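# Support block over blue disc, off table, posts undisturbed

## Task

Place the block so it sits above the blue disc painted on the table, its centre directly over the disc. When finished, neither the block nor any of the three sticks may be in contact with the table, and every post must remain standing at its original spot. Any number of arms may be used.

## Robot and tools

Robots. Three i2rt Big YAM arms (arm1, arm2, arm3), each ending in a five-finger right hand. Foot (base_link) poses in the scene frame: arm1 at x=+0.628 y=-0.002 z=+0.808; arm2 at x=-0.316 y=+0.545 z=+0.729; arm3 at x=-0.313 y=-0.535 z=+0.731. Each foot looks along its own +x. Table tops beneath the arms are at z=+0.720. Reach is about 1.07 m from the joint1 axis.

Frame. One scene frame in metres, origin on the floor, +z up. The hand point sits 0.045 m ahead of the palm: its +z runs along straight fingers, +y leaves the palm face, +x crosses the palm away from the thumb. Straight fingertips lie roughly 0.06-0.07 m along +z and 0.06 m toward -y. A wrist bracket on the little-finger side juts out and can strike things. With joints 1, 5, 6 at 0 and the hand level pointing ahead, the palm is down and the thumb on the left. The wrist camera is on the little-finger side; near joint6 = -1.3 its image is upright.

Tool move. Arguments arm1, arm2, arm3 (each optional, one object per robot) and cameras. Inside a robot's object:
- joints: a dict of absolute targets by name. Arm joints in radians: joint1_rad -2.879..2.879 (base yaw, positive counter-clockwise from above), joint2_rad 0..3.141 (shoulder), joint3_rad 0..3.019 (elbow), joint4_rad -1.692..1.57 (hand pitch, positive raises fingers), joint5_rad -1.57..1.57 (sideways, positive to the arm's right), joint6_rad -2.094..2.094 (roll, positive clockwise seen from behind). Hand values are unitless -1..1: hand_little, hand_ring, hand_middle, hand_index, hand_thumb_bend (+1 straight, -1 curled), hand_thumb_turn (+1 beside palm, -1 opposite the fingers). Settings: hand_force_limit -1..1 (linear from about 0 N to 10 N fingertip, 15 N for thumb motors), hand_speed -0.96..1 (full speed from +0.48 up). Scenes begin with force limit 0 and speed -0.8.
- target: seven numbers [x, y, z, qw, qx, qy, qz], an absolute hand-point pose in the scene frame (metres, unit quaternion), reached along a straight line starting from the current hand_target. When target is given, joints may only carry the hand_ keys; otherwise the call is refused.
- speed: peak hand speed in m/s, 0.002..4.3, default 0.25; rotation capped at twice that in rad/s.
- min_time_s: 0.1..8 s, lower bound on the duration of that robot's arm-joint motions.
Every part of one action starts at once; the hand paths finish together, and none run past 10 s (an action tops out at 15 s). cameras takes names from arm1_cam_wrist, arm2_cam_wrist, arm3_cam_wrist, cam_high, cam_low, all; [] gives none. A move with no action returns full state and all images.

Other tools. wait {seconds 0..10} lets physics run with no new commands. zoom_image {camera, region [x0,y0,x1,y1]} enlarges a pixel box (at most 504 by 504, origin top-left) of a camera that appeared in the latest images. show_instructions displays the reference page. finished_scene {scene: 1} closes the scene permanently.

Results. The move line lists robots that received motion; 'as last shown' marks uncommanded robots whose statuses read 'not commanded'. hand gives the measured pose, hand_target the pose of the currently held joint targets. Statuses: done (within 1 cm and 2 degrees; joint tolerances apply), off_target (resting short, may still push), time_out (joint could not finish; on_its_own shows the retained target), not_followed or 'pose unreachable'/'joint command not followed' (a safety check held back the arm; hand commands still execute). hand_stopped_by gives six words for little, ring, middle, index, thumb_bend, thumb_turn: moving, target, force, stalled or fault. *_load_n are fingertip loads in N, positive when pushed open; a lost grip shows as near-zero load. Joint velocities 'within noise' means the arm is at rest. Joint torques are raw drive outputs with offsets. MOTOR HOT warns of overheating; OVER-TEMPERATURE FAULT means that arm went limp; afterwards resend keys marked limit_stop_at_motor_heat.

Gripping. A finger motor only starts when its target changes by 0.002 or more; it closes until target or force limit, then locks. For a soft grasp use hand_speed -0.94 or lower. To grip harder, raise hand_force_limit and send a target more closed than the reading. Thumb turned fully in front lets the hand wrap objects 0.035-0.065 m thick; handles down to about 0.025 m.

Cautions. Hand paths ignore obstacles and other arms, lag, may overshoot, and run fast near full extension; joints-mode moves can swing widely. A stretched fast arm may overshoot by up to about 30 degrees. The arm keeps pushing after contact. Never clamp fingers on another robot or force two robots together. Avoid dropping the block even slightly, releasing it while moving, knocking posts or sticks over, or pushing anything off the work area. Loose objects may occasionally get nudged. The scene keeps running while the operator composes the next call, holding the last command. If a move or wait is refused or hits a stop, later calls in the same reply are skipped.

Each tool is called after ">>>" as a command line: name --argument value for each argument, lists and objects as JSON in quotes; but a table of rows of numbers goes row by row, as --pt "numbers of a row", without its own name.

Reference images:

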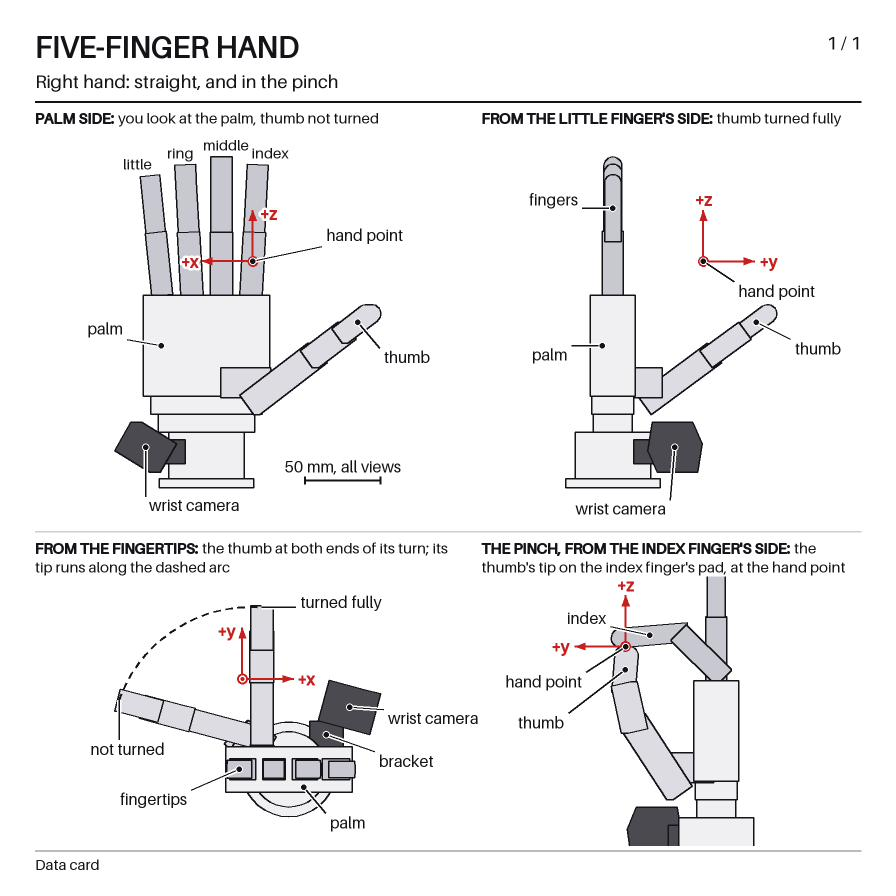

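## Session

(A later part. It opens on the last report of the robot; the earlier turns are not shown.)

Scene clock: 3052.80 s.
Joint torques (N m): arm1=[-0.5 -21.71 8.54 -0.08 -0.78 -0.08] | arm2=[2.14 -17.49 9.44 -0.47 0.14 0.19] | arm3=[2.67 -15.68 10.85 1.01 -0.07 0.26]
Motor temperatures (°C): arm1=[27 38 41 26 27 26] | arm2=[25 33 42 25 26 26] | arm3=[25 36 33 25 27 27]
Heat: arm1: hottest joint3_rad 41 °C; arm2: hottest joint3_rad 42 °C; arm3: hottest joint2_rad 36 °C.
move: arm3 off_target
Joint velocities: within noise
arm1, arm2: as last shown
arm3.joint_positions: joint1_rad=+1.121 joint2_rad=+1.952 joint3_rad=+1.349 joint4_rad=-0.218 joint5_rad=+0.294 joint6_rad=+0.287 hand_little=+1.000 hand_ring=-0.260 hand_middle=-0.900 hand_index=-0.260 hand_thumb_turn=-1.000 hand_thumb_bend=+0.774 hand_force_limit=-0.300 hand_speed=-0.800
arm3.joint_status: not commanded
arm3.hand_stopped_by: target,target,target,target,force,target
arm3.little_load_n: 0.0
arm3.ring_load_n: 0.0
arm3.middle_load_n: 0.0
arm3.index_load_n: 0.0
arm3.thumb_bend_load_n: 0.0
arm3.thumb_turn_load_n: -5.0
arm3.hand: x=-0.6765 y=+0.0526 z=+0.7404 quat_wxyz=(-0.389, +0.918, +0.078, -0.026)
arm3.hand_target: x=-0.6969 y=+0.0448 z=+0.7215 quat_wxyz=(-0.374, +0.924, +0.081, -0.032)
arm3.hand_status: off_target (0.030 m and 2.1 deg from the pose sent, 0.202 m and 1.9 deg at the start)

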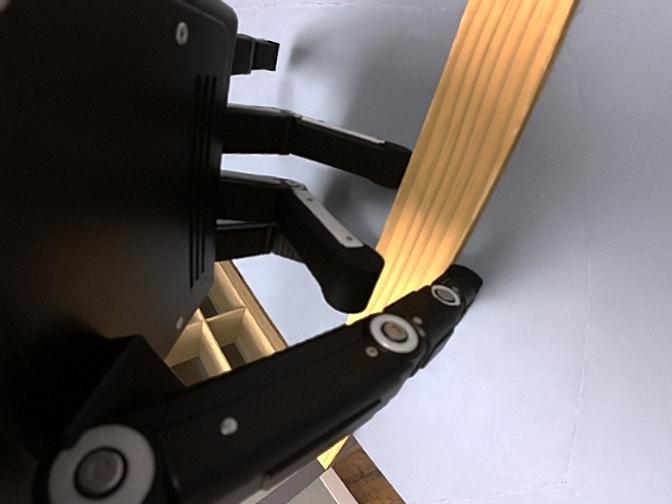

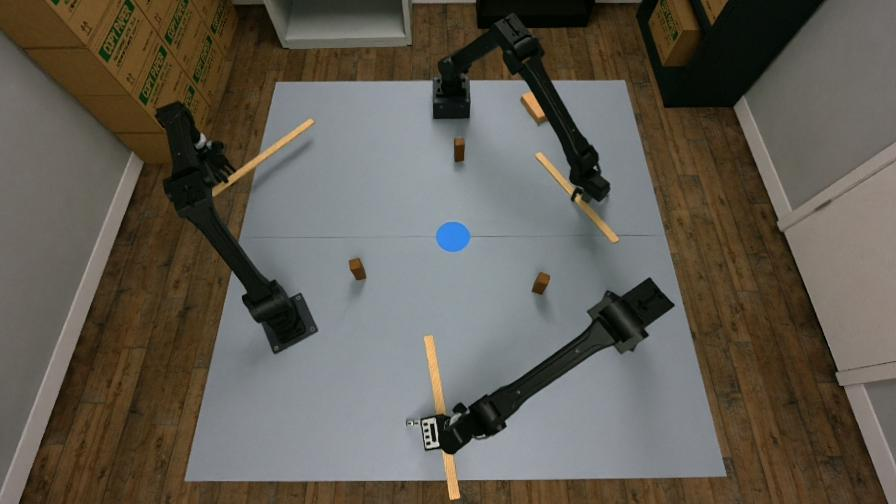

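>>> move --arm3 '{"joints": {"hand_speed": -0.3, "hand_thumb_bend": 1.0}}'

>>> move --arm3 '{"target": [-0.6800, 0.0500, 0.790, 0.3732, -0.9236, -0.0808, 0.0326], "speed": 0.15, "joints": {"hand_thumb_bend": 0.85}}'

>>> move --arm3 '{"target": [-0.6060, 0.0420, 0.790, 0.3732, -0.9236, -0.0808, 0.0326], "speed": 0.15}'

>>> move --arm3 '{"target": [-0.6060, 0.0420, 0.750, 0.3732, -0.9236, -0.0808, 0.0326], "speed": 0.12}' --cameras '["arm3_cam_wrist"]'

Scene clock: 3075.73 s.
Joint torques (N m): arm1=[-0.62 -21.71 8.2 -0.12 -0.75 -0.05] | arm2=[1.61 -17.55 9.47 -0.44 0.18 0.22] | arm3=[1.9 -16.67 10.28 0.92 -0.05 0.13]
Motor temperatures (°C): arm1=[27 38 41 26 27 26] | arm2=[25 33 43 24 26 26] | arm3=[25 37 34 25 27 27]
Heat: arm1: hottest joint3_rad 41 °C; arm2: hottest joint3_rad 43 °C; arm3: hottest joint2_rad 37 °C.
move: arm3 done
Joint velocities: within noise
arm1, arm2: as last shown
arm3.joint_positions: joint1_rad=+1.125 joint2_rad=+1.958 joint3_rad=+1.356 joint4_rad=-0.218 joint5_rad=+0.293 joint6_rad=+0.301 hand_little=+1.000 hand_ring=-0.260 hand_middle=-0.900 hand_index=-0.260 hand_thumb_turn=-1.000 hand_thumb_bend=+0.999 hand_force_limit=-0.300 hand_speed=-0.300
arm3.joint_status: all done
arm3.hand_stopped_by: target,target,target,target,target,target
arm3.little_load_n: 0.0
arm3.ring_load_n: 0.0
arm3.middle_load_n: 0.0
arm3.index_load_n: 0.0
arm3.thumb_bend_load_n: -1.0
arm3.thumb_turn_load_n: -2.5
arm3.hand: x=-0.6807 y=+0.0537 z=+0.7400 quat_wxyz=(-0.389, +0.918, +0.073, -0.030)
arm3.hand_target: x=-0.6968 y=+0.0448 z=+0.7214 quat_wxyz=(-0.374, +0.924, +0.081, -0.032)
arm3.hand_status: not commanded
pictures: none

Scene clock: 3077.00 s.
Joint torques (N m): arm1=[-0.21 -22.01 8.25 0.02 -0.84 -0.05] | arm2=[1.79 -17.44 9.33 -0.5 0.15 0.22] | arm3=[-0.56 -19.78 12.53 1.07 0.08 -0.07]
Motor temperatures (°C): arm1=[27 38 41 26 27 26] | arm2=[25 33 43 24 26 26] | arm3=[25 37 35 25 27 27]
Heat: arm1: hottest joint3_rad 41 °C; arm2: hottest joint3_rad 43 °C; arm3: hottest joint2_rad 37 °C.
move: arm3 off_target
Joint velocities: within noise
arm1, arm2: as last shown
arm3.joint_positions: joint1_rad=+1.125 joint2_rad=+1.898 joint3_rad=+1.371 joint4_rad=-0.360 joint5_rad=+0.269 joint6_rad=+0.301 hand_little=+1.000 hand_ring=-0.260 hand_middle=-0.900 hand_index=-0.260 hand_thumb_turn=-1.000 hand_thumb_bend=+0.850 hand_force_limit=-0.300 hand_speed=-0.300
arm3.joint_status: all done
arm3.hand_stopped_by: target,target,target,target,target,target
arm3.little_load_n: -0.5
arm3.ring_load_n: 0.5
arm3.middle_load_n: 0.0
arm3.index_load_n: 0.0
arm3.thumb_bend_load_n: 0.0
arm3.thumb_turn_load_n: 0.0
arm3.hand: x=-0.6735 y=+0.0336 z=+0.7662 quat_wxyz=(-0.357, +0.930, +0.083, -0.025)
arm3.hand_target: x=-0.6793 y=+0.0492 z=+0.7902 quat_wxyz=(-0.373, +0.924, +0.081, -0.032)
arm3.hand_status: off_target (0.030 m and 2.2 deg from the pose sent, 0.050 m and 2.1 deg at the start)
pictures: none

Scene clock: 3078.27 s.
Joint torques (N m): arm1=[-0.32 -21.95 8.42 0.06 -0.86 -0.04] | arm2=[1.73 -17.55 9.21 -0.46 0.15 0.21] | arm3=[-0.38 -18.84 8.08 2.4 0.05 -0.12]
Motor temperatures (°C): arm1=[27 38 41 26 27 26] | arm2=[25 33 43 24 26 26] | arm3=[25 37 34 25 27 27]
Heat: arm1: hottest joint3_rad 41 °C; arm2: hottest joint3_rad 43 °C; arm3: hottest joint2_rad 37 °C.
move: arm3 done
Joint velocities: within noise
arm1, arm2: as last shown
arm1.middle_load_n: 0.5
arm1.thumb_turn_load_n: -1.0
arm3.joint_positions: joint1_rad=+1.016 joint2_rad=+1.805 joint3_rad=+1.273 joint4_rad=-0.319 joint5_rad=+0.198 joint6_rad=+0.226 hand_little=+1.000 hand_ring=-0.260 hand_middle=-0.900 hand_index=-0.260 hand_thumb_turn=-1.000 hand_thumb_bend=+0.850 hand_force_limit=-0.300 hand_speed=-0.300
arm3.joint_status: not commanded
arm3.hand_stopped_by: target,target,target,target,target,target
arm3.little_load_n: 0.0
arm3.ring_load_n: 0.0
arm3.middle_load_n: 0.0
arm3.index_load_n: 0.0
arm3.thumb_bend_load_n: 0.0
arm3.thumb_turn_load_n: 0.0
arm3.hand: x=-0.6069 y=+0.0402 z=+0.7842 quat_wxyz=(-0.364, +0.928, +0.077, -0.031)
arm3.hand_target: x=-0.6061 y=+0.0420 z=+0.7900 quat_wxyz=(-0.373, +0.924, +0.081, -0.032)
arm3.hand_status: done (0.006 m and 1.2 deg from the pose sent, 0.072 m and 2.2 deg at the start)
pictures: none

Scene clock: 3079.47 s.
Joint torques (N m): arm1=[-0.79 -21.83 8.44 -0.09 -0.84 -0.11] | arm2=[1.73 -17.38 9.35 -0.61 0.14 0.22] | arm3=[-0.38 -17.44 7.95 2.45 0.05 -0.14]
Motor temperatures (°C): arm1=[27 38 41 26 27 26] | arm2=[25 33 43 24 26 26] | arm3=[25 37 34 25 27 27]
Heat: arm1: hottest joint3_rad 41 °C; arm2: hottest joint3_rad 43 °C; arm3: hottest joint2_rad 37 °C.
move: arm3 done
Joint velocities: within noise
arm1.joint_positions: joint1_rad=+0.697 joint2_rad=+2.273 joint3_rad=+1.737 joint4_rad=-0.866 joint5_rad=-0.741 joint6_rad=-1.325 hand_little=+1.000 hand_ring=-0.260 hand_middle=-0.900 hand_index=-0.260 hand_thumb_turn=-1.000 hand_thumb_bend=+0.722 hand_force_limit=+0.000 hand_speed=-0.900
arm1.joint_status: not commanded
arm1.hand_stopped_by: target,target,target,target,force,target
arm1.little_load_n: 0.0
arm1.ring_load_n: 1.0
arm1.middle_load_n: 0.0
arm1.index_load_n: 0.0
arm1.thumb_bend_load_n: 7.5
arm1.thumb_turn_load_n: -1.0
arm1.hand: x=+0.1946 y=-0.4901 z=+0.7398 quat_wxyz=(-0.092, +0.241, -0.896, +0.362)
arm1.hand_target: x=+0.1976 y=-0.4940 z=+0.7381 quat_wxyz=(-0.096, +0.245, -0.894, +0.362)
arm1.hand_status: not commanded
arm2: as last shown
arm3.joint_positions: joint1_rad=+1.016 joint2_rad=+1.842 joint3_rad=+1.229 joint4_rad=-0.223 joint5_rad=+0.198 joint6_rad=+0.226 hand_little=+1.000 hand_ring=-0.260 hand_middle=-0.900 hand_index=-0.260 hand_thumb_turn=-1.000 hand_thumb_bend=+0.850 hand_force_limit=-0.300 hand_speed=-0.300
arm3.joint_status: not commanded
arm3.hand_stopped_by: target,target,target,target,target,target
arm3.little_load_n: 0.0
arm3.ring_load_n: 0.0
arm3.middle_load_n: 0.0
arm3.index_load_n: 0.0
arm3.thumb_bend_load_n: 0.0
arm3.thumb_turn_load_n: 0.0
arm3.hand: x=-0.6068 y=+0.0404 z=+0.7544 quat_wxyz=(-0.370, +0.925, +0.076, -0.034)
arm3.hand_target: x=-0.6060 y=+0.0419 z=+0.7500 quat_wxyz=(-0.373, +0.924, +0.081, -0.032)
arm3.hand_status: done (0.005 m and 0.6 deg from the pose sent, 0.034 m and 1.3 deg at the start)

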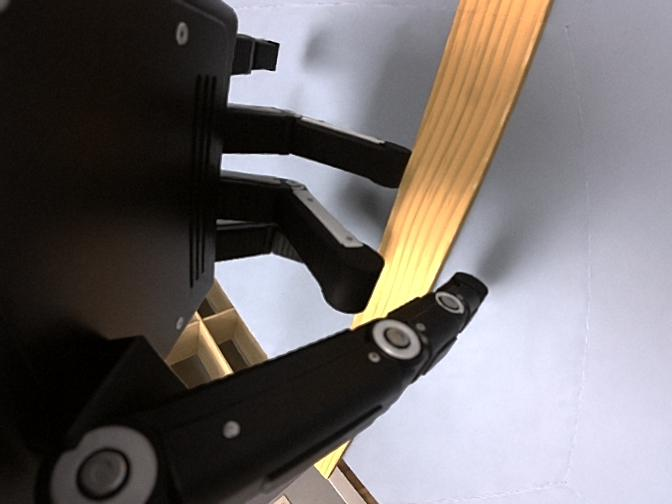

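>>> move --arm3 '{"target": [-0.6060, 0.0420, 0.727, 0.3732, -0.9236, -0.0808, 0.0326], "speed": 0.1}' --cameras '["arm3_cam_wrist"]'

Scene clock: 3083.50 s.
Joint torques (N m): arm1=[-1.08 -21.95 8.25 0.03 -0.8 -0.04] | arm2=[1.9 -17.79 9.33 -0.38 0.13 0.21] | arm3=[-0.21 -16.38 7.41 2.3 0.11 -0.11]
Motor temperatures (°C): arm1=[27 38 41 26 27 26] | arm2=[25 33 43 24 26 26] | arm3=[25 36 34 25 27 27]
Heat: arm1: hottest joint3_rad 41 °C; arm2: hottest joint3_rad 43 °C; arm3: hottest joint2_rad 36 °C.
move: arm3 off_target
Joint velocities: within noise
arm1, arm2: as last shown
arm1.middle_load_n: 0.5
arm1.thumb_bend_load_n: 7.0
arm3.joint_positions: joint1_rad=+1.016 joint2_rad=+1.869 joint3_rad=+1.215 joint4_rad=-0.164 joint5_rad=+0.197 joint6_rad=+0.225 hand_little=+1.000 hand_ring=-0.260 hand_middle=-0.900 hand_index=-0.260 hand_thumb_turn=-1.000 hand_thumb_bend=+0.850 hand_force_limit=-0.300 hand_speed=-0.300
arm3.joint_status: not commanded
arm3.hand_stopped_by: target,target,target,target,target,target
arm3.little_load_n: 0.0
arm3.ring_load_n: 0.0
arm3.middle_load_n: 0.0
arm3.index_load_n: 0.0
arm3.thumb_bend_load_n: 0.0
arm3.thumb_turn_load_n: 0.0
arm3.hand: x=-0.6088 y=+0.0441 z=+0.7397 quat_wxyz=(-0.378, +0.922, +0.076, -0.037)
arm3.hand_target: x=-0.6060 y=+0.0418 z=+0.7271 quat_wxyz=(-0.373, +0.924, +0.081, -0.033)
arm3.hand_status: off_target (0.013 m and 1.0 deg from the pose sent, 0.028 m and 0.6 deg at the start)

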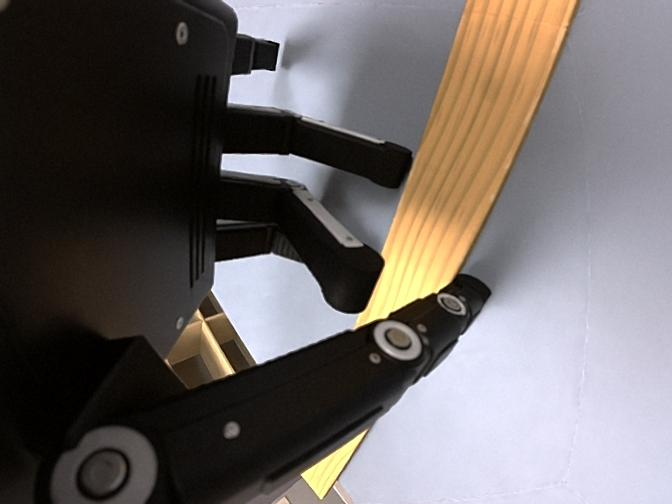

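>>> move --arm3 '{"target": [-0.6060, 0.0420, 0.775, 0.3732, -0.9236, -0.0808, 0.0326], "speed": 0.15}'

>>> move --arm3 '{"target": [-0.6040, 0.0205, 0.760, 0.3732, -0.9236, -0.0808, 0.0326], "speed": 0.12}'

>>> move --arm3 '{"target": [-0.6040, 0.0205, 0.727, 0.3732, -0.9236, -0.0808, 0.0326], "speed": 0.1}' --cameras '["arm3_cam_wrist"]'

Scene clock: 3092.77 s.
Joint torques (N m): arm1=[0.26 -22.42 8.49 -0.02 -0.79 -0.07] | arm2=[2.14 -17.9 9.37 -0.36 0.18 0.26] | arm3=[-0.03 -18.32 11.17 1.22 0.06 -0.11]
Motor temperatures (°C): arm1=[27 38 41 26 27 26] | arm2=[25 33 43 24 26 26] | arm3=[25 36 34 25 27 27]
Heat: arm1: hottest joint3_rad 41 °C; arm2: hottest joint3_rad 43 °C; arm3: hottest joint2_rad 36 °C.
move: arm3 off_target
Joint velocities: within noise
arm1, arm2: as last shown
arm1.ring_load_n: 1.5
arm1.middle_load_n: 0.0
arm1.thumb_turn_load_n: -1.5
arm3.joint_positions: joint1_rad=+1.016 joint2_rad=+1.820 joint3_rad=+1.215 joint4_rad=-0.253 joint5_rad=+0.197 joint6_rad=+0.225 hand_little=+1.000 hand_ring=-0.260 hand_middle=-0.900 hand_index=-0.260 hand_thumb_turn=-1.000 hand_thumb_bend=+0.850 hand_force_limit=-0.300 hand_speed=-0.300
arm3.joint_status: not commanded
arm3.hand_stopped_by: target,target,target,target,target,target
arm3.little_load_n: 0.0
arm3.ring_load_n: 0.0
arm3.middle_load_n: 0.0
arm3.index_load_n: 0.0
arm3.thumb_bend_load_n: 0.0
arm3.thumb_turn_load_n: 0.0
arm3.hand: x=-0.6020 y=+0.0302 z=+0.7573 quat_wxyz=(-0.361, +0.929, +0.078, -0.030)
arm3.hand_target: x=-0.6059 y=+0.0416 z=+0.7753 quat_wxyz=(-0.374, +0.923, +0.081, -0.033)
arm3.hand_status: off_target (0.022 m and 1.6 deg from the pose sent, 0.035 m and 1.0 deg at the start)
pictures: none

Scene clock: 3093.73 s.
Joint torques (N m): arm1=[-0.62 -21.66 8.4 -0.12 -0.8 -0.05] | arm2=[1.67 -17.32 9.32 -0.49 0.14 0.18] | arm3=[1.26 -18.67 7.72 2.32 0.12 -0.01]
Motor temperatures (°C): arm1=[27 38 41 26 27 26] | arm2=[25 33 43 24 26 26] | arm3=[25 36 34 25 27 27]
Heat: arm1: hottest joint3_rad 41 °C; arm2: hottest joint3_rad 43 °C; arm3: hottest joint2_rad 36 °C.
move: arm3 off_target
Joint velocities: within noise
arm1: as last shown
arm1.ring_load_n: 1.0
arm1.index_load_n: -0.5
arm1.thumb_bend_load_n: 7.5
arm1.thumb_turn_load_n: -1.0
arm2.joint_positions: joint1_rad=+1.575 joint2_rad=+2.052 joint3_rad=+1.843 joint4_rad=-1.425 joint5_rad=+0.007 joint6_rad=-0.268 hand_little=+1.000 hand_ring=-0.126 hand_middle=-0.143 hand_index=-0.149 hand_thumb_turn=-1.000 hand_thumb_bend=+0.100 hand_force_limit=-0.500 hand_speed=-0.880
arm2.joint_status: not commanded
arm2.hand_stopped_by: target,force,force,force,target,target
arm2.little_load_n: 0.0
arm2.ring_load_n: 3.0
arm2.middle_load_n: 4.5
arm2.index_load_n: 3.5
arm2.thumb_bend_load_n: 0.0
arm2.thumb_turn_load_n: 0.0
arm2.hand: x=+0.1531 y=+0.8280 z=+0.8219 quat_wxyz=(+0.024, +0.925, -0.380, -0.020)
arm2.hand_target: x=+0.1628 y=+0.8407 z=+0.8500 quat_wxyz=(+0.000, +0.924, -0.383, +0.000)
arm2.hand_status: not commanded
arm3.joint_positions: joint1_rad=+1.016 joint2_rad=+1.806 joint3_rad=+1.176 joint4_rad=-0.227 joint5_rad=+0.205 joint6_rad=+0.225 hand_little=+1.000 hand_ring=-0.260 hand_middle=-0.900 hand_index=-0.260 hand_thumb_turn=-1.000 hand_thumb_bend=+0.850 hand_force_limit=-0.300 hand_speed=-0.300
arm3.joint_status: not commanded
arm3.hand_stopped_by: target,target,target,target,target,target
arm3.little_load_n: 0.0
arm3.ring_load_n: 0.0
arm3.middle_load_n: 0.0
arm3.index_load_n: 0.0
arm3.thumb_bend_load_n: 0.0
arm3.thumb_turn_load_n: 0.0
arm3.hand: x=-0.5958 y=+0.0215 z=+0.7515 quat_wxyz=(-0.362, +0.929, +0.077, -0.027)
arm3.hand_target: x=-0.6040 y=+0.0204 z=+0.7599 quat_wxyz=(-0.373, +0.924, +0.081, -0.033)
arm3.hand_status: off_target (0.012 m and 1.6 deg from the pose sent, 0.010 m and 1.6 deg at the start)
pictures: none

Scene clock: 3094.70 s.
Joint torques (N m): arm1=[-0.85 -21.83 8.5 0.21 -0.81 -0.02] | arm2=[1.67 -17.67 9.35 -0.53 0.17 0.21] | arm3=[1.79 -14.92 7.21 2.22 0.1 -0.03]
Motor temperatures (°C): arm1=[27 38 41 26 27 26] | arm2=[25 33 43 24 26 26] | arm3=[25 36 34 25 27 27]
Heat: arm1: hottest joint3_rad 41 °C; arm2: hottest joint3_rad 43 °C; arm3: hottest joint2_rad 36 °C.
move: arm3 off_target
Joint velocities: within noise
arm1, arm2: as last shown
arm1.little_load_n: -0.5
arm1.ring_load_n: 1.5
arm1.middle_load_n: 0.5
arm1.index_load_n: 0.0
arm1.thumb_bend_load_n: 7.0
arm2.index_load_n: 4.0
arm3.joint_positions: joint1_rad=+1.016 joint2_rad=+1.821 joint3_rad=+1.152 joint4_rad=-0.144 joint5_rad=+0.207 joint6_rad=+0.225 hand_little=+1.000 hand_ring=-0.260 hand_middle=-0.900 hand_index=-0.260 hand_thumb_turn=-1.000 hand_thumb_bend=+0.850 hand_force_limit=-0.300 hand_speed=-0.300
arm3.joint_status: not commanded
arm3.hand_stopped_by: target,target,target,target,target,target
arm3.little_load_n: 0.0
arm3.ring_load_n: -2.0
arm3.middle_load_n: 0.0
arm3.index_load_n: 0.0
arm3.thumb_bend_load_n: 0.0
arm3.thumb_turn_load_n: 0.0
arm3.hand: x=-0.5986 y=+0.0281 z=+0.7441 quat_wxyz=(-0.381, +0.921, +0.073, -0.034)
arm3.hand_target: x=-0.6037 y=+0.0202 z=+0.7274 quat_wxyz=(-0.373, +0.924, +0.081, -0.033)
arm3.hand_status: off_target (0.019 m and 1.3 deg from the pose sent, 0.026 m and 1.6 deg at the start)

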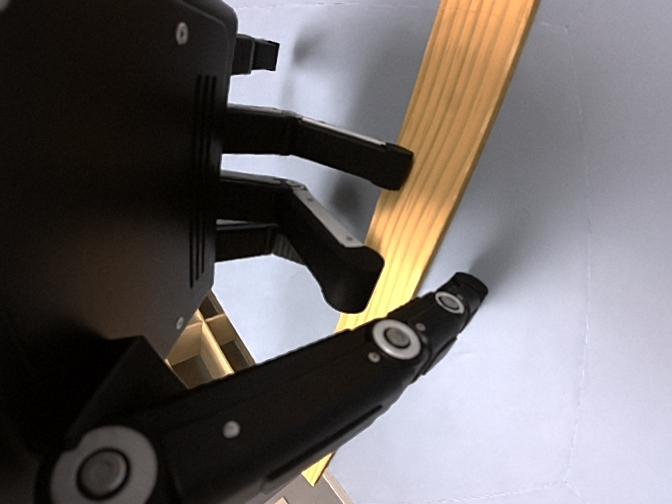

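>>> move --arm3 '{"target": [-0.7020, 0.0040, 0.724, 0.3732, -0.9236, -0.0808, 0.0326], "speed": 0.06}' --cameras '["arm3_cam_wrist", "cam_high"]'

Scene clock: 3100.73 s.
Joint torques (N m): arm1=[-0.67 -21.42 8.42 -0.13 -0.78 -0.03] | arm2=[2.26 -17.38 9.24 -0.51 0.15 0.23] | arm3=[1.44 -14.62 10.36 0.79 -0.06 0.19]
Motor temperatures (°C): arm1=[27 38 41 26 27 26] | arm2=[25 33 43 24 26 26] | arm3=[25 37 34 25 27 27]
Heat: arm1: hottest joint3_rad 41 °C; arm2: hottest joint3_rad 43 °C; arm3: hottest joint2_rad 37 °C.
move: arm3 off_target
Joint velocities: within noise
arm1, arm2: as last shown
arm1.little_load_n: 0.0
arm1.middle_load_n: 0.0
arm1.thumb_turn_load_n: -1.5
arm3.joint_positions: joint1_rad=+1.178 joint2_rad=+1.884 joint3_rad=+1.247 joint4_rad=-0.189 joint5_rad=+0.324 joint6_rad=+0.332 hand_little=+1.000 hand_ring=-0.260 hand_middle=-0.900 hand_index=-0.260 hand_thumb_turn=-1.000 hand_thumb_bend=+0.850 hand_force_limit=-0.300 hand_speed=-0.300
arm3.joint_status: not commanded
arm3.hand_stopped_by: target,target,target,target,target,target
arm3.little_load_n: -0.5
arm3.ring_load_n: -3.0
arm3.middle_load_n: 0.0
arm3.index_load_n: 0.0
arm3.thumb_bend_load_n: 0.0
arm3.thumb_turn_load_n: 0.0
arm3.hand: x=-0.6883 y=+0.0097 z=+0.7433 quat_wxyz=(-0.390, +0.917, +0.078, -0.031)
arm3.hand_target: x=-0.7012 y=+0.0031 z=+0.7243 quat_wxyz=(-0.374, +0.924, +0.081, -0.032)
arm3.hand_status: off_target (0.024 m and 2.1 deg from the pose sent, 0.108 m and 1.3 deg at the start)

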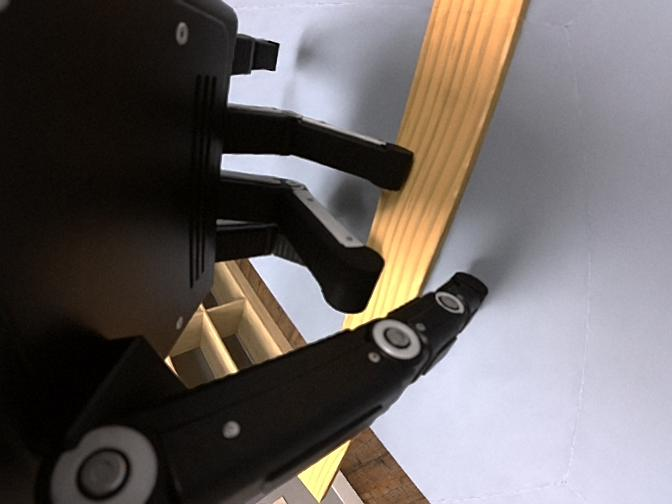

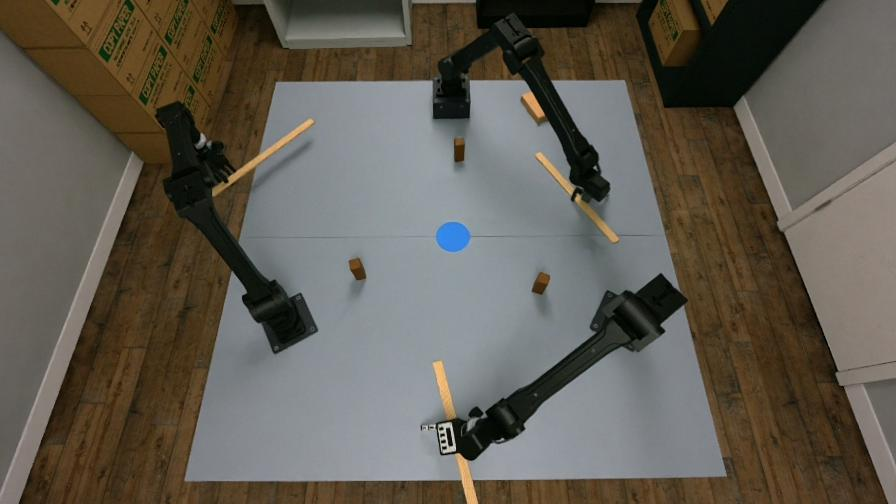

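>>> move --arm3 '{"target": [-0.7380, -0.0060, 0.724, 0.3732, -0.9236, -0.0808, 0.0326], "speed": 0.06}' --cameras '["cam_high"]'

Scene clock: 3110.10 s.
Joint torques (N m): arm1=[-0.67 -22.42 8.38 0.02 -0.82 -0.01] | arm2=[1.61 -17.14 9.39 -0.54 0.17 0.19] | arm3=[1.9 -15.27 10.54 0.83 -0.07 0.18]
Motor temperatures (°C): arm1=[27 38 41 26 27 26] | arm2=[25 33 43 24 26 26] | arm3=[25 36 34 25 27 27]
Heat: arm1: hottest joint3_rad 41 °C; arm2: hottest joint3_rad 43 °C; arm3: hottest joint2_rad 36 °C.
move: arm3 off_target
Joint velocities: within noise
arm1, arm2: as last shown
arm1.little_load_n: -0.5
arm1.ring_load_n: 1.0
arm2.index_load_n: 3.5
arm3.joint_positions: joint1_rad=+1.237 joint2_rad=+1.915 joint3_rad=+1.301 joint4_rad=-0.229 joint5_rad=+0.363 joint6_rad=+0.381 hand_little=+1.000 hand_ring=-0.260 hand_middle=-0.900 hand_index=-0.260 hand_thumb_turn=-1.000 hand_thumb_bend=+0.850 hand_force_limit=-0.300 hand_speed=-0.300
arm3.joint_status: not commanded
arm3.hand_stopped_by: target,target,target,target,target,target
arm3.little_load_n: 0.0
arm3.ring_load_n: -3.5
arm3.middle_load_n: 0.0
arm3.index_load_n: 0.0
arm3.thumb_bend_load_n: 0.0
arm3.thumb_turn_load_n: 0.5
arm3.hand: x=-0.7242 y=+0.0004 z=+0.7438 quat_wxyz=(-0.390, +0.917, +0.077, -0.032)
arm3.hand_target: x=-0.7371 y=-0.0067 z=+0.7245 quat_wxyz=(-0.374, +0.923, +0.081, -0.033)
arm3.hand_status: off_target (0.025 m and 2.1 deg from the pose sent, 0.056 m and 2.1 deg at the start)

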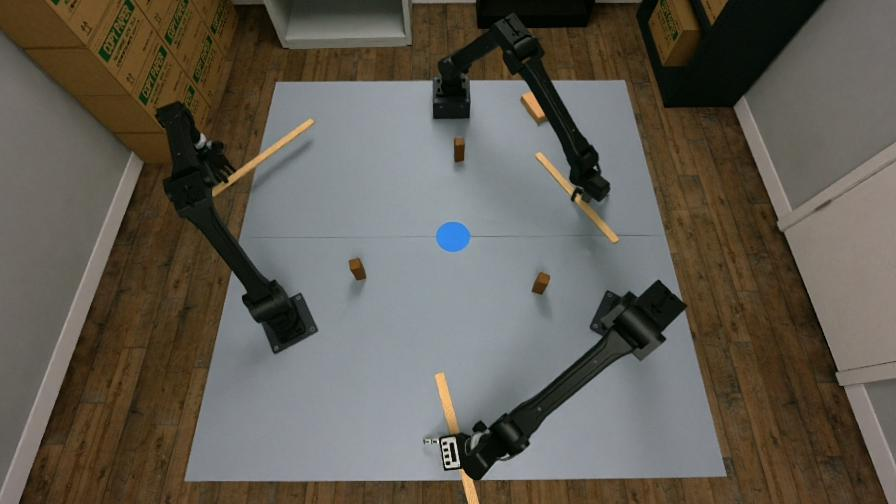

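>>> move --arm3 '{"target": [-0.7380, -0.0060, 0.86, 0.3732, -0.9236, -0.0808, 0.0326], "speed": 0.2}'

>>> move --arm3 '{"target": [-0.8568, -0.0589, 0.86, 0.0, 0.9925, 0.1219, 0.0], "speed": 0.25, "joints": {"hand_speed": 0.0, "hand_index": 1.0, "hand_middle": 1.0, "hand_ring": 1.0, "hand_thumb_bend": 1.0}}' --cameras '["arm3_cam_wrist", "cam_high", "cam_low"]'

Scene clock: 3129.27 s.
Joint torques (N m): arm1=[-0.62 -22.3 8.32 0.08 -0.79 -0.11] | arm2=[1.79 -17.79 9.35 -0.5 0.17 0.17] | arm3=[1.49 -17.61 12.71 1.05 0.16 0.05]
Motor temperatures (°C): arm1=[27 38 41 26 27 26] | arm2=[25 33 43 24 26 26] | arm3=[25 36 34 25 27 27]
Heat: arm1: hottest joint3_rad 41 °C; arm2: hottest joint3_rad 43 °C; arm3: hottest joint2_rad 36 °C.
move: arm3 off_target
Joint velocities: within noise
arm1, arm2: as last shown
arm1.ring_load_n: 1.5
arm1.thumb_turn_load_n: -1.0
arm3.joint_positions: joint1_rad=+1.241 joint2_rad=+1.790 joint3_rad=+1.445 joint4_rad=-0.554 joint5_rad=+0.355 joint6_rad=+0.391 hand_little=+1.000 hand_ring=-0.260 hand_middle=-0.900 hand_index=-0.260 hand_thumb_turn=-1.000 hand_thumb_bend=+0.850 hand_force_limit=-0.300 hand_speed=-0.300
arm3.joint_status: not commanded
arm3.hand_stopped_by: target,target,target,target,target,target
arm3.little_load_n: 0.0
arm3.ring_load_n: 0.0
arm3.middle_load_n: 0.5
arm3.index_load_n: 0.0
arm3.thumb_bend_load_n: 0.0
arm3.thumb_turn_load_n: 0.0
arm3.hand: x=-0.7224 y=-0.0096 z=+0.8481 quat_wxyz=(-0.367, +0.926, +0.082, -0.023)
arm3.hand_target: x=-0.7377 y=-0.0065 z=+0.8602 quat_wxyz=(-0.373, +0.924, +0.081, -0.033)
arm3.hand_status: off_target (0.020 m and 1.4 deg from the pose sent, 0.117 m and 2.1 deg at the start)
pictures: none

Scene clock: 3131.67 s.
Joint torques (N m): arm1=[-0.38 -21.48 8.34 -0.1 -0.81 -0.04] | arm2=[1.85 -17.55 9.36 -0.46 0.18 0.18] | arm3=[1.55 -24.94 13.14 0.08 -0.09 0.09]
Motor temperatures (°C): arm1=[27 38 41 26 27 26] | arm2=[25 33 43 24 26 26] | arm3=[25 37 34 25 27 27]
Heat: arm1: hottest joint3_rad 41 °C; arm2: hottest joint3_rad 43 °C; arm3: hottest joint2_rad 37 °C.
move: arm3 off_target
Joint velocities: within noise
arm1.joint_positions: joint1_rad=+0.697 joint2_rad=+2.273 joint3_rad=+1.737 joint4_rad=-0.866 joint5_rad=-0.741 joint6_rad=-1.325 hand_little=+1.000 hand_ring=-0.260 hand_middle=-0.900 hand_index=-0.260 hand_thumb_turn=-1.000 hand_thumb_bend=+0.722 hand_force_limit=+0.000 hand_speed=-0.900
arm1.joint_status: not commanded
arm1.hand_stopped_by: target,target,target,target,force,target
arm1.little_load_n: 0.0
arm1.ring_load_n: 1.0
arm1.middle_load_n: 0.0
arm1.index_load_n: 0.0
arm1.thumb_bend_load_n: 7.0
arm1.thumb_turn_load_n: -1.0
arm1.hand: x=+0.1946 y=-0.4901 z=+0.7398 quat_wxyz=(-0.092, +0.241, -0.896, +0.362)
arm1.hand_target: x=+0.1976 y=-0.4940 z=+0.7381 quat_wxyz=(-0.096, +0.245, -0.894, +0.362)
arm1.hand_status: not commanded
arm2: as last shown
arm3.joint_positions: joint1_rad=+1.308 joint2_rad=+2.444 joint3_rad=+2.606 joint4_rad=-1.675 joint5_rad=-0.010 joint6_rad=+0.527 hand_little=+1.000 hand_ring=+1.000 hand_middle=+1.000 hand_index=+1.000 hand_thumb_turn=-1.000 hand_thumb_bend=+1.000 hand_force_limit=-0.300 hand_speed=+0.000
arm3.joint_status: all done
arm3.hand_stopped_by: target,target,target,target,target,target
arm3.little_load_n: 0.0
arm3.ring_load_n: 0.0
arm3.middle_load_n: 0.0
arm3.index_load_n: 0.0
arm3.thumb_bend_load_n: 0.0
arm3.thumb_turn_load_n: 0.0
arm3.hand: x=-0.8447 y=-0.0587 z=+0.8473 quat_wxyz=(-0.023, +0.993, +0.115, -0.020)
arm3.hand_target: x=-0.8558 y=-0.0600 z=+0.8595 quat_wxyz=(-0.034, +0.992, +0.115, -0.030)
arm3.hand_status: off_target (0.018 m and 3.6 deg from the pose sent, 0.144 m and 43.3 deg at the start; a joint's target at an end of its range on 26 of 72 steps)

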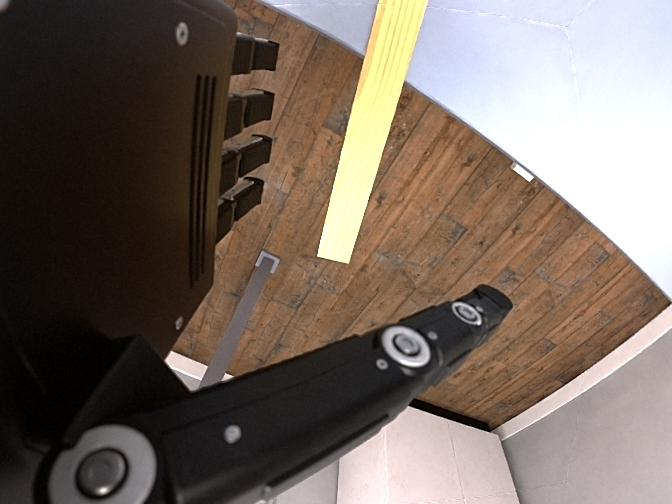

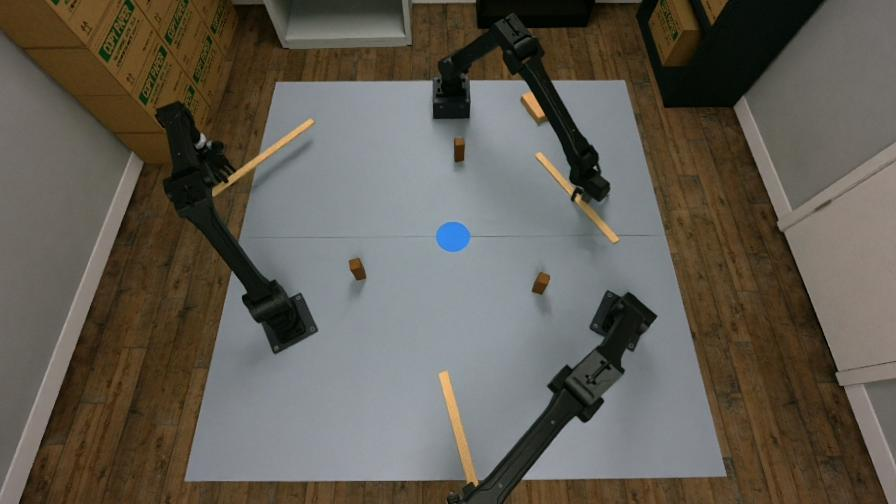

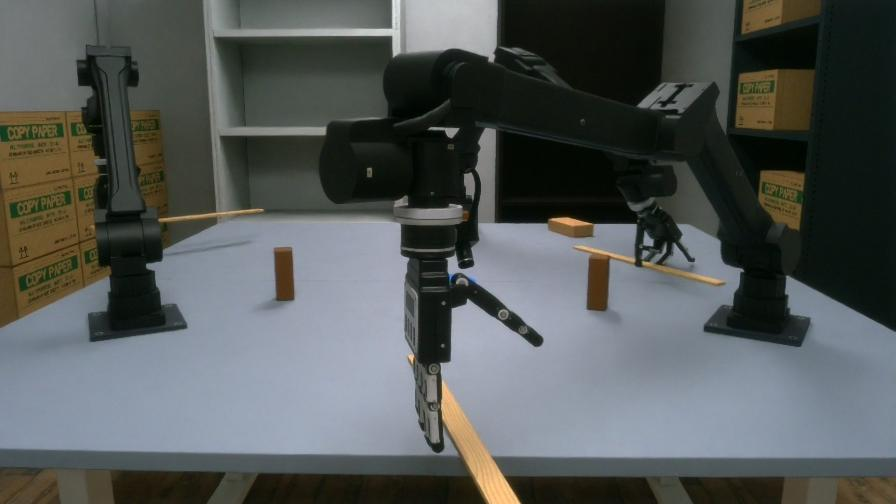

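>>> move --arm3 '{"target": [-0.8830, -0.0740, 0.795, 0.0, 0.9884, 0.1521, 0.0], "speed": 0.15}' --cameras '["arm3_cam_wrist"]'

Scene clock: 3157.27 s.
Joint torques (N m): arm1=[-0.67 -21.95 8.46 -0.02 -0.86 -0.04] | arm2=[1.85 -17.32 9.35 -0.47 0.17 0.16] | arm3=[0.32 -27.28 13.05 -0.1 0.01 -0.13]
Motor temperatures (°C): arm1=[27 38 41 26 27 26] | arm2=[25 33 43 24 26 26] | arm3=[25 39 37 24 27 27]
Heat: arm1: hottest joint3_rad 41 °C; arm2: hottest joint3_rad 43 °C; arm3: hottest joint2_rad 39 °C.
move: arm3 off_target
Joint velocities: within noise
arm1, arm2: as last shown
arm3.joint_positions: joint1_rad=+1.357 joint2_rad=+2.587 joint3_rad=+2.688 joint4_rad=-1.675 joint5_rad=-0.009 joint6_rad=+0.525 hand_little=+1.000 hand_ring=+1.000 hand_middle=+1.000 hand_index=+1.000 hand_thumb_turn=-1.000 hand_thumb_bend=+1.000 hand_force_limit=-0.300 hand_speed=+0.000
arm3.joint_status: not commanded
arm3.hand_stopped_by: target,target,target,target,target,target
arm3.little_load_n: 0.0
arm3.ring_load_n: 0.0
arm3.middle_load_n: 0.0
arm3.index_load_n: 0.0
arm3.thumb_bend_load_n: 0.0
arm3.thumb_turn_load_n: 0.0
arm3.hand: x=-0.8749 y=-0.0780 z=+0.7759 quat_wxyz=(+0.001, +0.990, +0.141, -0.001)
arm3.hand_target: x=-0.8821 y=-0.0750 z=+0.7949 quat_wxyz=(-0.015, +0.989, +0.149, -0.014)
arm3.hand_status: off_target (0.021 m and 1.3 deg from the pose sent, 0.067 m and 5.5 deg at the start; a joint's target at an end of its range on 39 of 41 steps)

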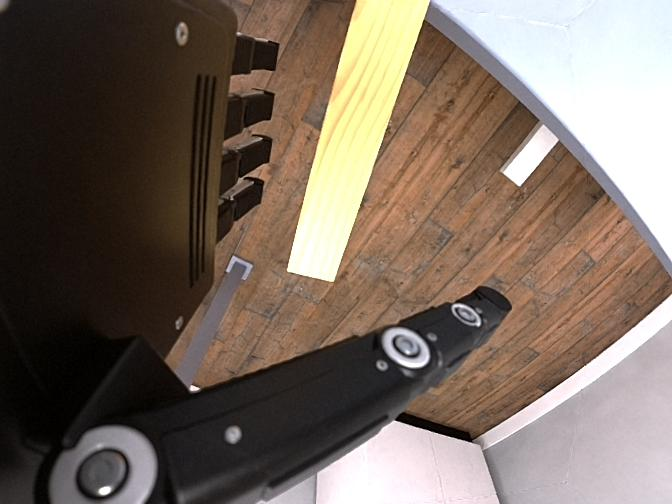

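>>> move --arm3 '{"target": [-0.8840, -0.0690, 0.747, 0.0, 0.9884, 0.1521, 0.0], "speed": 0.1}' --cameras '["arm3_cam_wrist"]'

Scene clock: 3172.13 s.
Joint torques (N m): arm1=[-0.44 -22.01 8.38 -0.02 -0.8 -0.03] | arm2=[2.02 -17.55 9.43 -0.54 0.13 0.19] | arm3=[0.38 -26.64 12.94 -0.12 0.04 -0.11]
Motor temperatures (°C): arm1=[27 38 41 26 27 26] | arm2=[25 33 43 24 26 26] | arm3=[25 40 38 24 27 27]
Heat: arm1: hottest joint3_rad 41 °C; arm2: hottest joint3_rad 43 °C; arm3: hottest joint2_rad 40 °C.
move: arm3 off_target
Joint velocities: within noise
arm1, arm2: as last shown
arm1.ring_load_n: 1.5
arm1.thumb_turn_load_n: -1.5
arm3.joint_positions: joint1_rad=+1.357 joint2_rad=+2.677 joint3_rad=+2.753 joint4_rad=-1.675 joint5_rad=-0.007 joint6_rad=+0.517 hand_little=+1.000 hand_ring=+1.000 hand_middle=+1.000 hand_index=+1.000 hand_thumb_turn=-1.000 hand_thumb_bend=+1.000 hand_force_limit=-0.300 hand_speed=+0.000
arm3.joint_status: not commanded
arm3.hand_stopped_by: target,target,target,target,target,target
arm3.little_load_n: 0.0
arm3.ring_load_n: 0.0
arm3.middle_load_n: 0.0
arm3.index_load_n: 0.0
arm3.thumb_bend_load_n: 0.0
arm3.thumb_turn_load_n: 0.0
arm3.hand: x=-0.8780 y=-0.0738 z=+0.7346 quat_wxyz=(+0.011, +0.989, +0.145, +0.007)
arm3.hand_target: x=-0.8835 y=-0.0696 z=+0.7471 quat_wxyz=(-0.003, +0.988, +0.151, -0.002)
arm3.hand_status: off_target (0.015 m and 1.7 deg from the pose sent, 0.031 m and 1.3 deg at the start; a joint's target at an end of its range on 23 of 43 steps)

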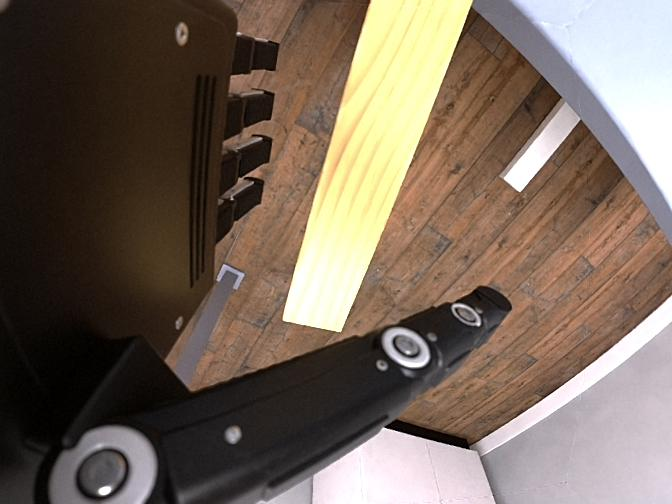

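>>> move --arm3 '{"joints": {"hand_speed": -0.5, "hand_force_limit": -0.4, "hand_index": 0.05, "hand_middle": 0.1, "hand_ring": 0.05}}'

>>> move --arm3 '{"joints": {"hand_speed": -0.6, "hand_force_limit": -0.7, "hand_thumb_bend": 0.1}}' --cameras '["arm3_cam_wrist"]'

>>> move --arm3 '{"joints": {"hand_speed": -0.88, "hand_force_limit": -0.5, "hand_index": -0.3, "hand_middle": -0.3, "hand_ring": -0.3}}' --cameras '["arm3_cam_wrist"]'

Scene clock: 3183.60 s.
Joint torques (N m): arm1=[-0.38 -22.3 8.51 0.13 -0.82 -0.06] | arm2=[2.2 -17.79 9.35 -0.53 0.13 0.22] | arm3=[0.32 -26.46 12.92 -0.14 -0.01 -0.13]
Motor temperatures (°C): arm1=[27 38 41 26 27 26] | arm2=[25 33 43 24 26 26] | arm3=[25 40 37 24 27 27]
Heat: arm1: hottest joint3_rad 41 °C; arm2: hottest joint3_rad 43 °C; arm3: hottest joint2_rad 40 °C.
move: arm3 done
Joint velocities: within noise
arm1: as last shown
arm1.little_load_n: -0.5
arm2.joint_positions: joint1_rad=+1.575 joint2_rad=+2.052 joint3_rad=+1.843 joint4_rad=-1.425 joint5_rad=+0.007 joint6_rad=-0.268 hand_little=+1.000 hand_ring=-0.126 hand_middle=-0.143 hand_index=-0.149 hand_thumb_turn=-1.000 hand_thumb_bend=+0.100 hand_force_limit=-0.500 hand_speed=-0.880
arm2.joint_status: not commanded
arm2.hand_stopped_by: target,force,force,force,target,target
arm2.little_load_n: 0.0
arm2.ring_load_n: 3.0
arm2.middle_load_n: 4.5
arm2.index_load_n: 3.5
arm2.thumb_bend_load_n: 0.0
arm2.thumb_turn_load_n: 0.0
arm2.hand: x=+0.1531 y=+0.8280 z=+0.8219 quat_wxyz=(+0.024, +0.925, -0.380, -0.020)
arm2.hand_target: x=+0.1628 y=+0.8407 z=+0.8500 quat_wxyz=(+0.000, +0.924, -0.383, +0.000)
arm2.hand_status: not commanded
arm3.joint_positions: joint1_rad=+1.357 joint2_rad=+2.677 joint3_rad=+2.753 joint4_rad=-1.675 joint5_rad=-0.007 joint6_rad=+0.517 hand_little=+1.000 hand_ring=+0.050 hand_middle=+0.100 hand_index=+0.050 hand_thumb_turn=-1.000 hand_thumb_bend=+1.000 hand_force_limit=-0.400 hand_speed=-0.500
arm3.joint_status: all done
arm3.hand_stopped_by: target,target,target,target,target,target
arm3.little_load_n: 0.0
arm3.ring_load_n: 0.5
arm3.middle_load_n: 0.0
arm3.index_load_n: 0.0
arm3.thumb_bend_load_n: 0.0
arm3.thumb_turn_load_n: 0.5
arm3.hand: x=-0.8779 y=-0.0737 z=+0.7346 quat_wxyz=(+0.010, +0.989, +0.145, +0.007)
arm3.hand_target: x=-0.8835 y=-0.0696 z=+0.7471 quat_wxyz=(-0.003, +0.988, +0.151, -0.002)
arm3.hand_status: not commanded
pictures: none

Scene clock: 3185.67 s.
Joint torques (N m): arm1=[-1.2 -22.01 8.29 -0.12 -0.81 -0.05] | arm2=[2.14 -17.26 9.36 -0.64 0.17 0.21] | arm3=[0.32 -26.81 12.96 -0.14 0 -0.12]
Motor temperatures (°C): arm1=[27 38 41 26 27 26] | arm2=[25 33 43 24 26 26] | arm3=[25 40 37 24 27 27]
Heat: arm1: hottest joint3_rad 41 °C; arm2: hottest joint3_rad 43 °C; arm3: hottest joint2_rad 40 °C.
move: arm3 done
Joint velocities: within noise
arm1, arm2: as last shown
arm1.little_load_n: 0.0
arm1.ring_load_n: 1.0
arm3.joint_positions: joint1_rad=+1.357 joint2_rad=+2.677 joint3_rad=+2.753 joint4_rad=-1.675 joint5_rad=-0.007 joint6_rad=+0.517 hand_little=+1.000 hand_ring=+0.050 hand_middle=+0.100 hand_index=+0.050 hand_thumb_turn=-1.000 hand_thumb_bend=+0.100 hand_force_limit=-0.700 hand_speed=-0.600
arm3.joint_status: all done
arm3.hand_stopped_by: target,target,target,target,target,target
arm3.little_load_n: 0.0
arm3.ring_load_n: 0.0
arm3.middle_load_n: 0.5
arm3.index_load_n: 0.0
arm3.thumb_bend_load_n: 0.0
arm3.thumb_turn_load_n: 0.0
arm3.hand: x=-0.8779 y=-0.0737 z=+0.7346 quat_wxyz=(+0.010, +0.989, +0.145, +0.007)
arm3.hand_target: x=-0.8835 y=-0.0696 z=+0.7471 quat_wxyz=(-0.003, +0.988, +0.151, -0.002)
arm3.hand_status: not commanded

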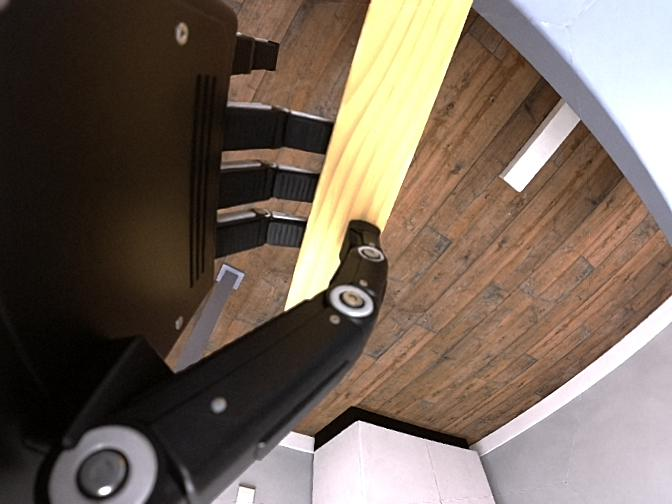

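Scene clock: 3187.07 s.
Joint torques (N m): arm1=[-0.91 -21.3 8.58 0.03 -0.81 -0.02] | arm2=[1.38 -17.44 9.37 -0.58 0.17 0.22] | arm3=[0.5 -26.7 12.89 -0.17 0.02 -0.11]
Motor temperatures (°C): arm1=[27 38 41 26 27 26] | arm2=[25 33 43 24 26 26] | arm3=[25 40 37 24 27 27]
Heat: arm1: hottest joint3_rad 41 °C; arm2: hottest joint3_rad 43 °C; arm3: hottest joint2_rad 40 °C.
move: arm3 off_target
Joint velocities: within noise
arm1, arm2: as last shown
arm1.thumb_turn_load_n: -1.0
arm3.joint_positions: joint1_rad=+1.357 joint2_rad=+2.677 joint3_rad=+2.753 joint4_rad=-1.675 joint5_rad=-0.007 joint6_rad=+0.516 hand_little=+1.000 hand_ring=-0.126 hand_middle=-0.132 hand_index=-0.137 hand_thumb_turn=-1.000 hand_thumb_bend=+0.100 hand_force_limit=-0.500 hand_speed=-0.880
arm3.joint_status: hand_ring off_target (ended at -0.126, target -0.300); hand_middle off_target (ended at -0.132, target -0.300); hand_index off_target (ended at -0.137, target -0.300); the others done
arm3.hand_stopped_by: target,force,force,force,target,target
arm3.little_load_n: 0.0
arm3.ring_load_n: 3.5
arm3.middle_load_n: 3.0
arm3.index_load_n: 3.5
arm3.thumb_bend_load_n: 0.0
arm3.thumb_turn_load_n: 0.0
arm3.hand: x=-0.8779 y=-0.0737 z=+0.7346 quat_wxyz=(+0.010, +0.989, +0.145, +0.007)
arm3.hand_target: x=-0.8835 y=-0.0696 z=+0.7471 quat_wxyz=(-0.003, +0.988, +0.151, -0.002)
arm3.hand_status: not commanded

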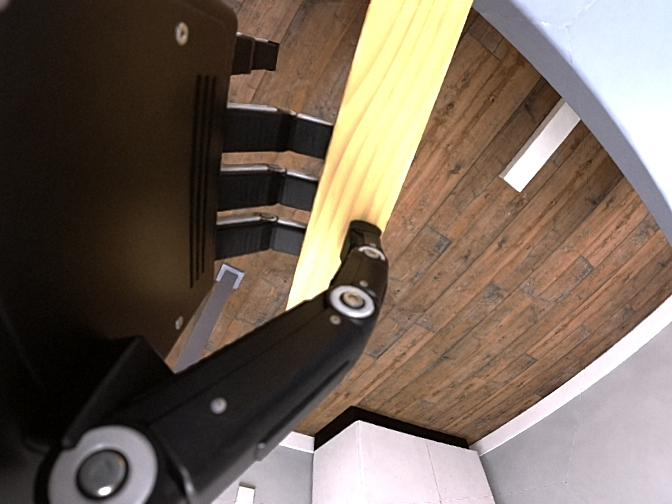

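>>> move --arm3 '{"target": [-0.8000, -0.1000, 0.87, 0.0, 0.9884, 0.1521, 0.0], "speed": 0.12}' --arm1 '{"joints": {"hand_speed": -0.5, "hand_thumb_bend": 0.68, "hand_force_limit": 0.0}}' --cameras '["arm3_cam_wrist", "arm1_cam_wrist", "cam_high"]'

Scene clock: 3239.87 s.
Joint torques (N m): arm1=[-0.67 -21.42 8.47 0.17 -0.66 -0.07] | arm2=[1.96 -17.67 9.28 -0.49 0.16 0.2] | arm3=[-1.32 -24.88 8.14 -0.06 0.03 -0.08]
Motor temperatures (°C): arm1=[27 38 41 26 27 26] | arm2=[25 33 43 24 26 26] | arm3=[25 41 37 24 27 27]
Heat: arm1: hottest joint3_rad 41 °C; arm2: hottest joint3_rad 43 °C; arm3: hottest joint2_rad 41 °C.
move: arm1 off_target; arm3 off_target
Joint velocities: within noise
arm1.joint_positions: joint1_rad=+0.697 joint2_rad=+2.272 joint3_rad=+1.737 joint4_rad=-0.866 joint5_rad=-0.744 joint6_rad=-1.325 hand_little=+1.000 hand_ring=-0.260 hand_middle=-0.900 hand_index=-0.260 hand_thumb_turn=-1.000 hand_thumb_bend=+0.706 hand_force_limit=+0.000 hand_speed=-0.500
arm1.joint_status: hand_thumb_bend off_target (ended at +0.706, target +0.680); the others done
arm1.hand_stopped_by: target,target,target,target,force,target
arm1.little_load_n: 0.0
arm1.ring_load_n: 2.0
arm1.middle_load_n: 0.0
arm1.index_load_n: 0.5
arm1.thumb_bend_load_n: 9.0
arm1.thumb_turn_load_n: -0.5
arm1.hand: x=+0.1949 y=-0.4904 z=+0.7403 quat_wxyz=(-0.093, +0.241, -0.895, +0.363)
arm1.hand_target: x=+0.1975 y=-0.4941 z=+0.7382 quat_wxyz=(-0.096, +0.245, -0.894, +0.362)
arm1.hand_status: not commanded
arm2: as last shown
arm2.ring_load_n: 2.5
arm3.joint_positions: joint1_rad=+1.320 joint2_rad=+2.256 joint3_rad=+2.306 joint4_rad=-1.616 joint5_rad=-0.007 joint6_rad=+0.464 hand_little=+1.000 hand_ring=-0.126 hand_middle=-0.132 hand_index=-0.137 hand_thumb_turn=-1.000 hand_thumb_bend=+0.100 hand_force_limit=-0.500 hand_speed=-0.880
arm3.joint_status: not commanded
arm3.hand_stopped_by: target,force,force,force,target,target
arm3.little_load_n: 0.0
arm3.ring_load_n: 4.0
arm3.middle_load_n: 3.5
arm3.index_load_n: 3.0
arm3.thumb_bend_load_n: 0.0
arm3.thumb_turn_load_n: 0.0
arm3.hand: x=-0.8101 y=-0.1030 z=+0.8649 quat_wxyz=(-0.003, +0.988, +0.153, -0.003)
arm3.hand_target: x=-0.8001 y=-0.0999 z=+0.8699 quat_wxyz=(+0.000, +0.988, +0.152, +0.000)
arm3.hand_status: off_target (0.012 m and 0.5 deg from the pose sent, 0.158 m and 1.7 deg at the start)
pictures: arm1_cam_wrist, arm3_cam_wrist, cam_high

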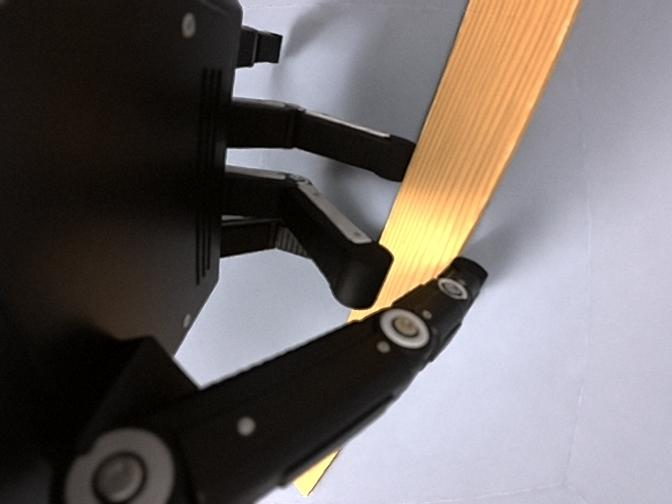

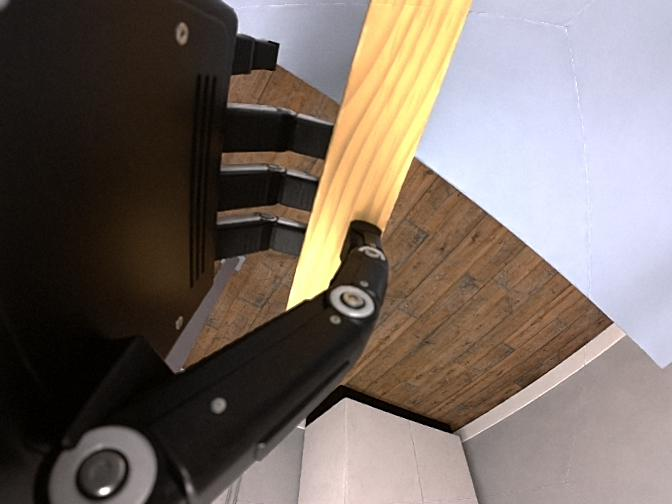

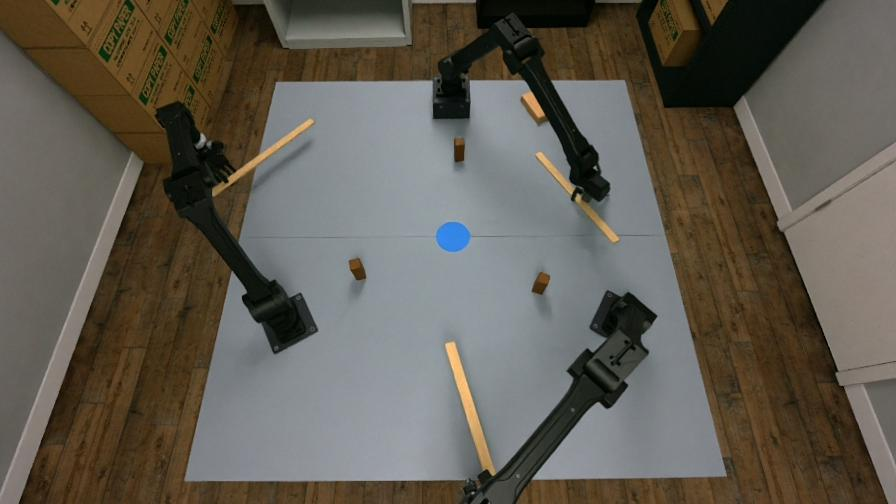

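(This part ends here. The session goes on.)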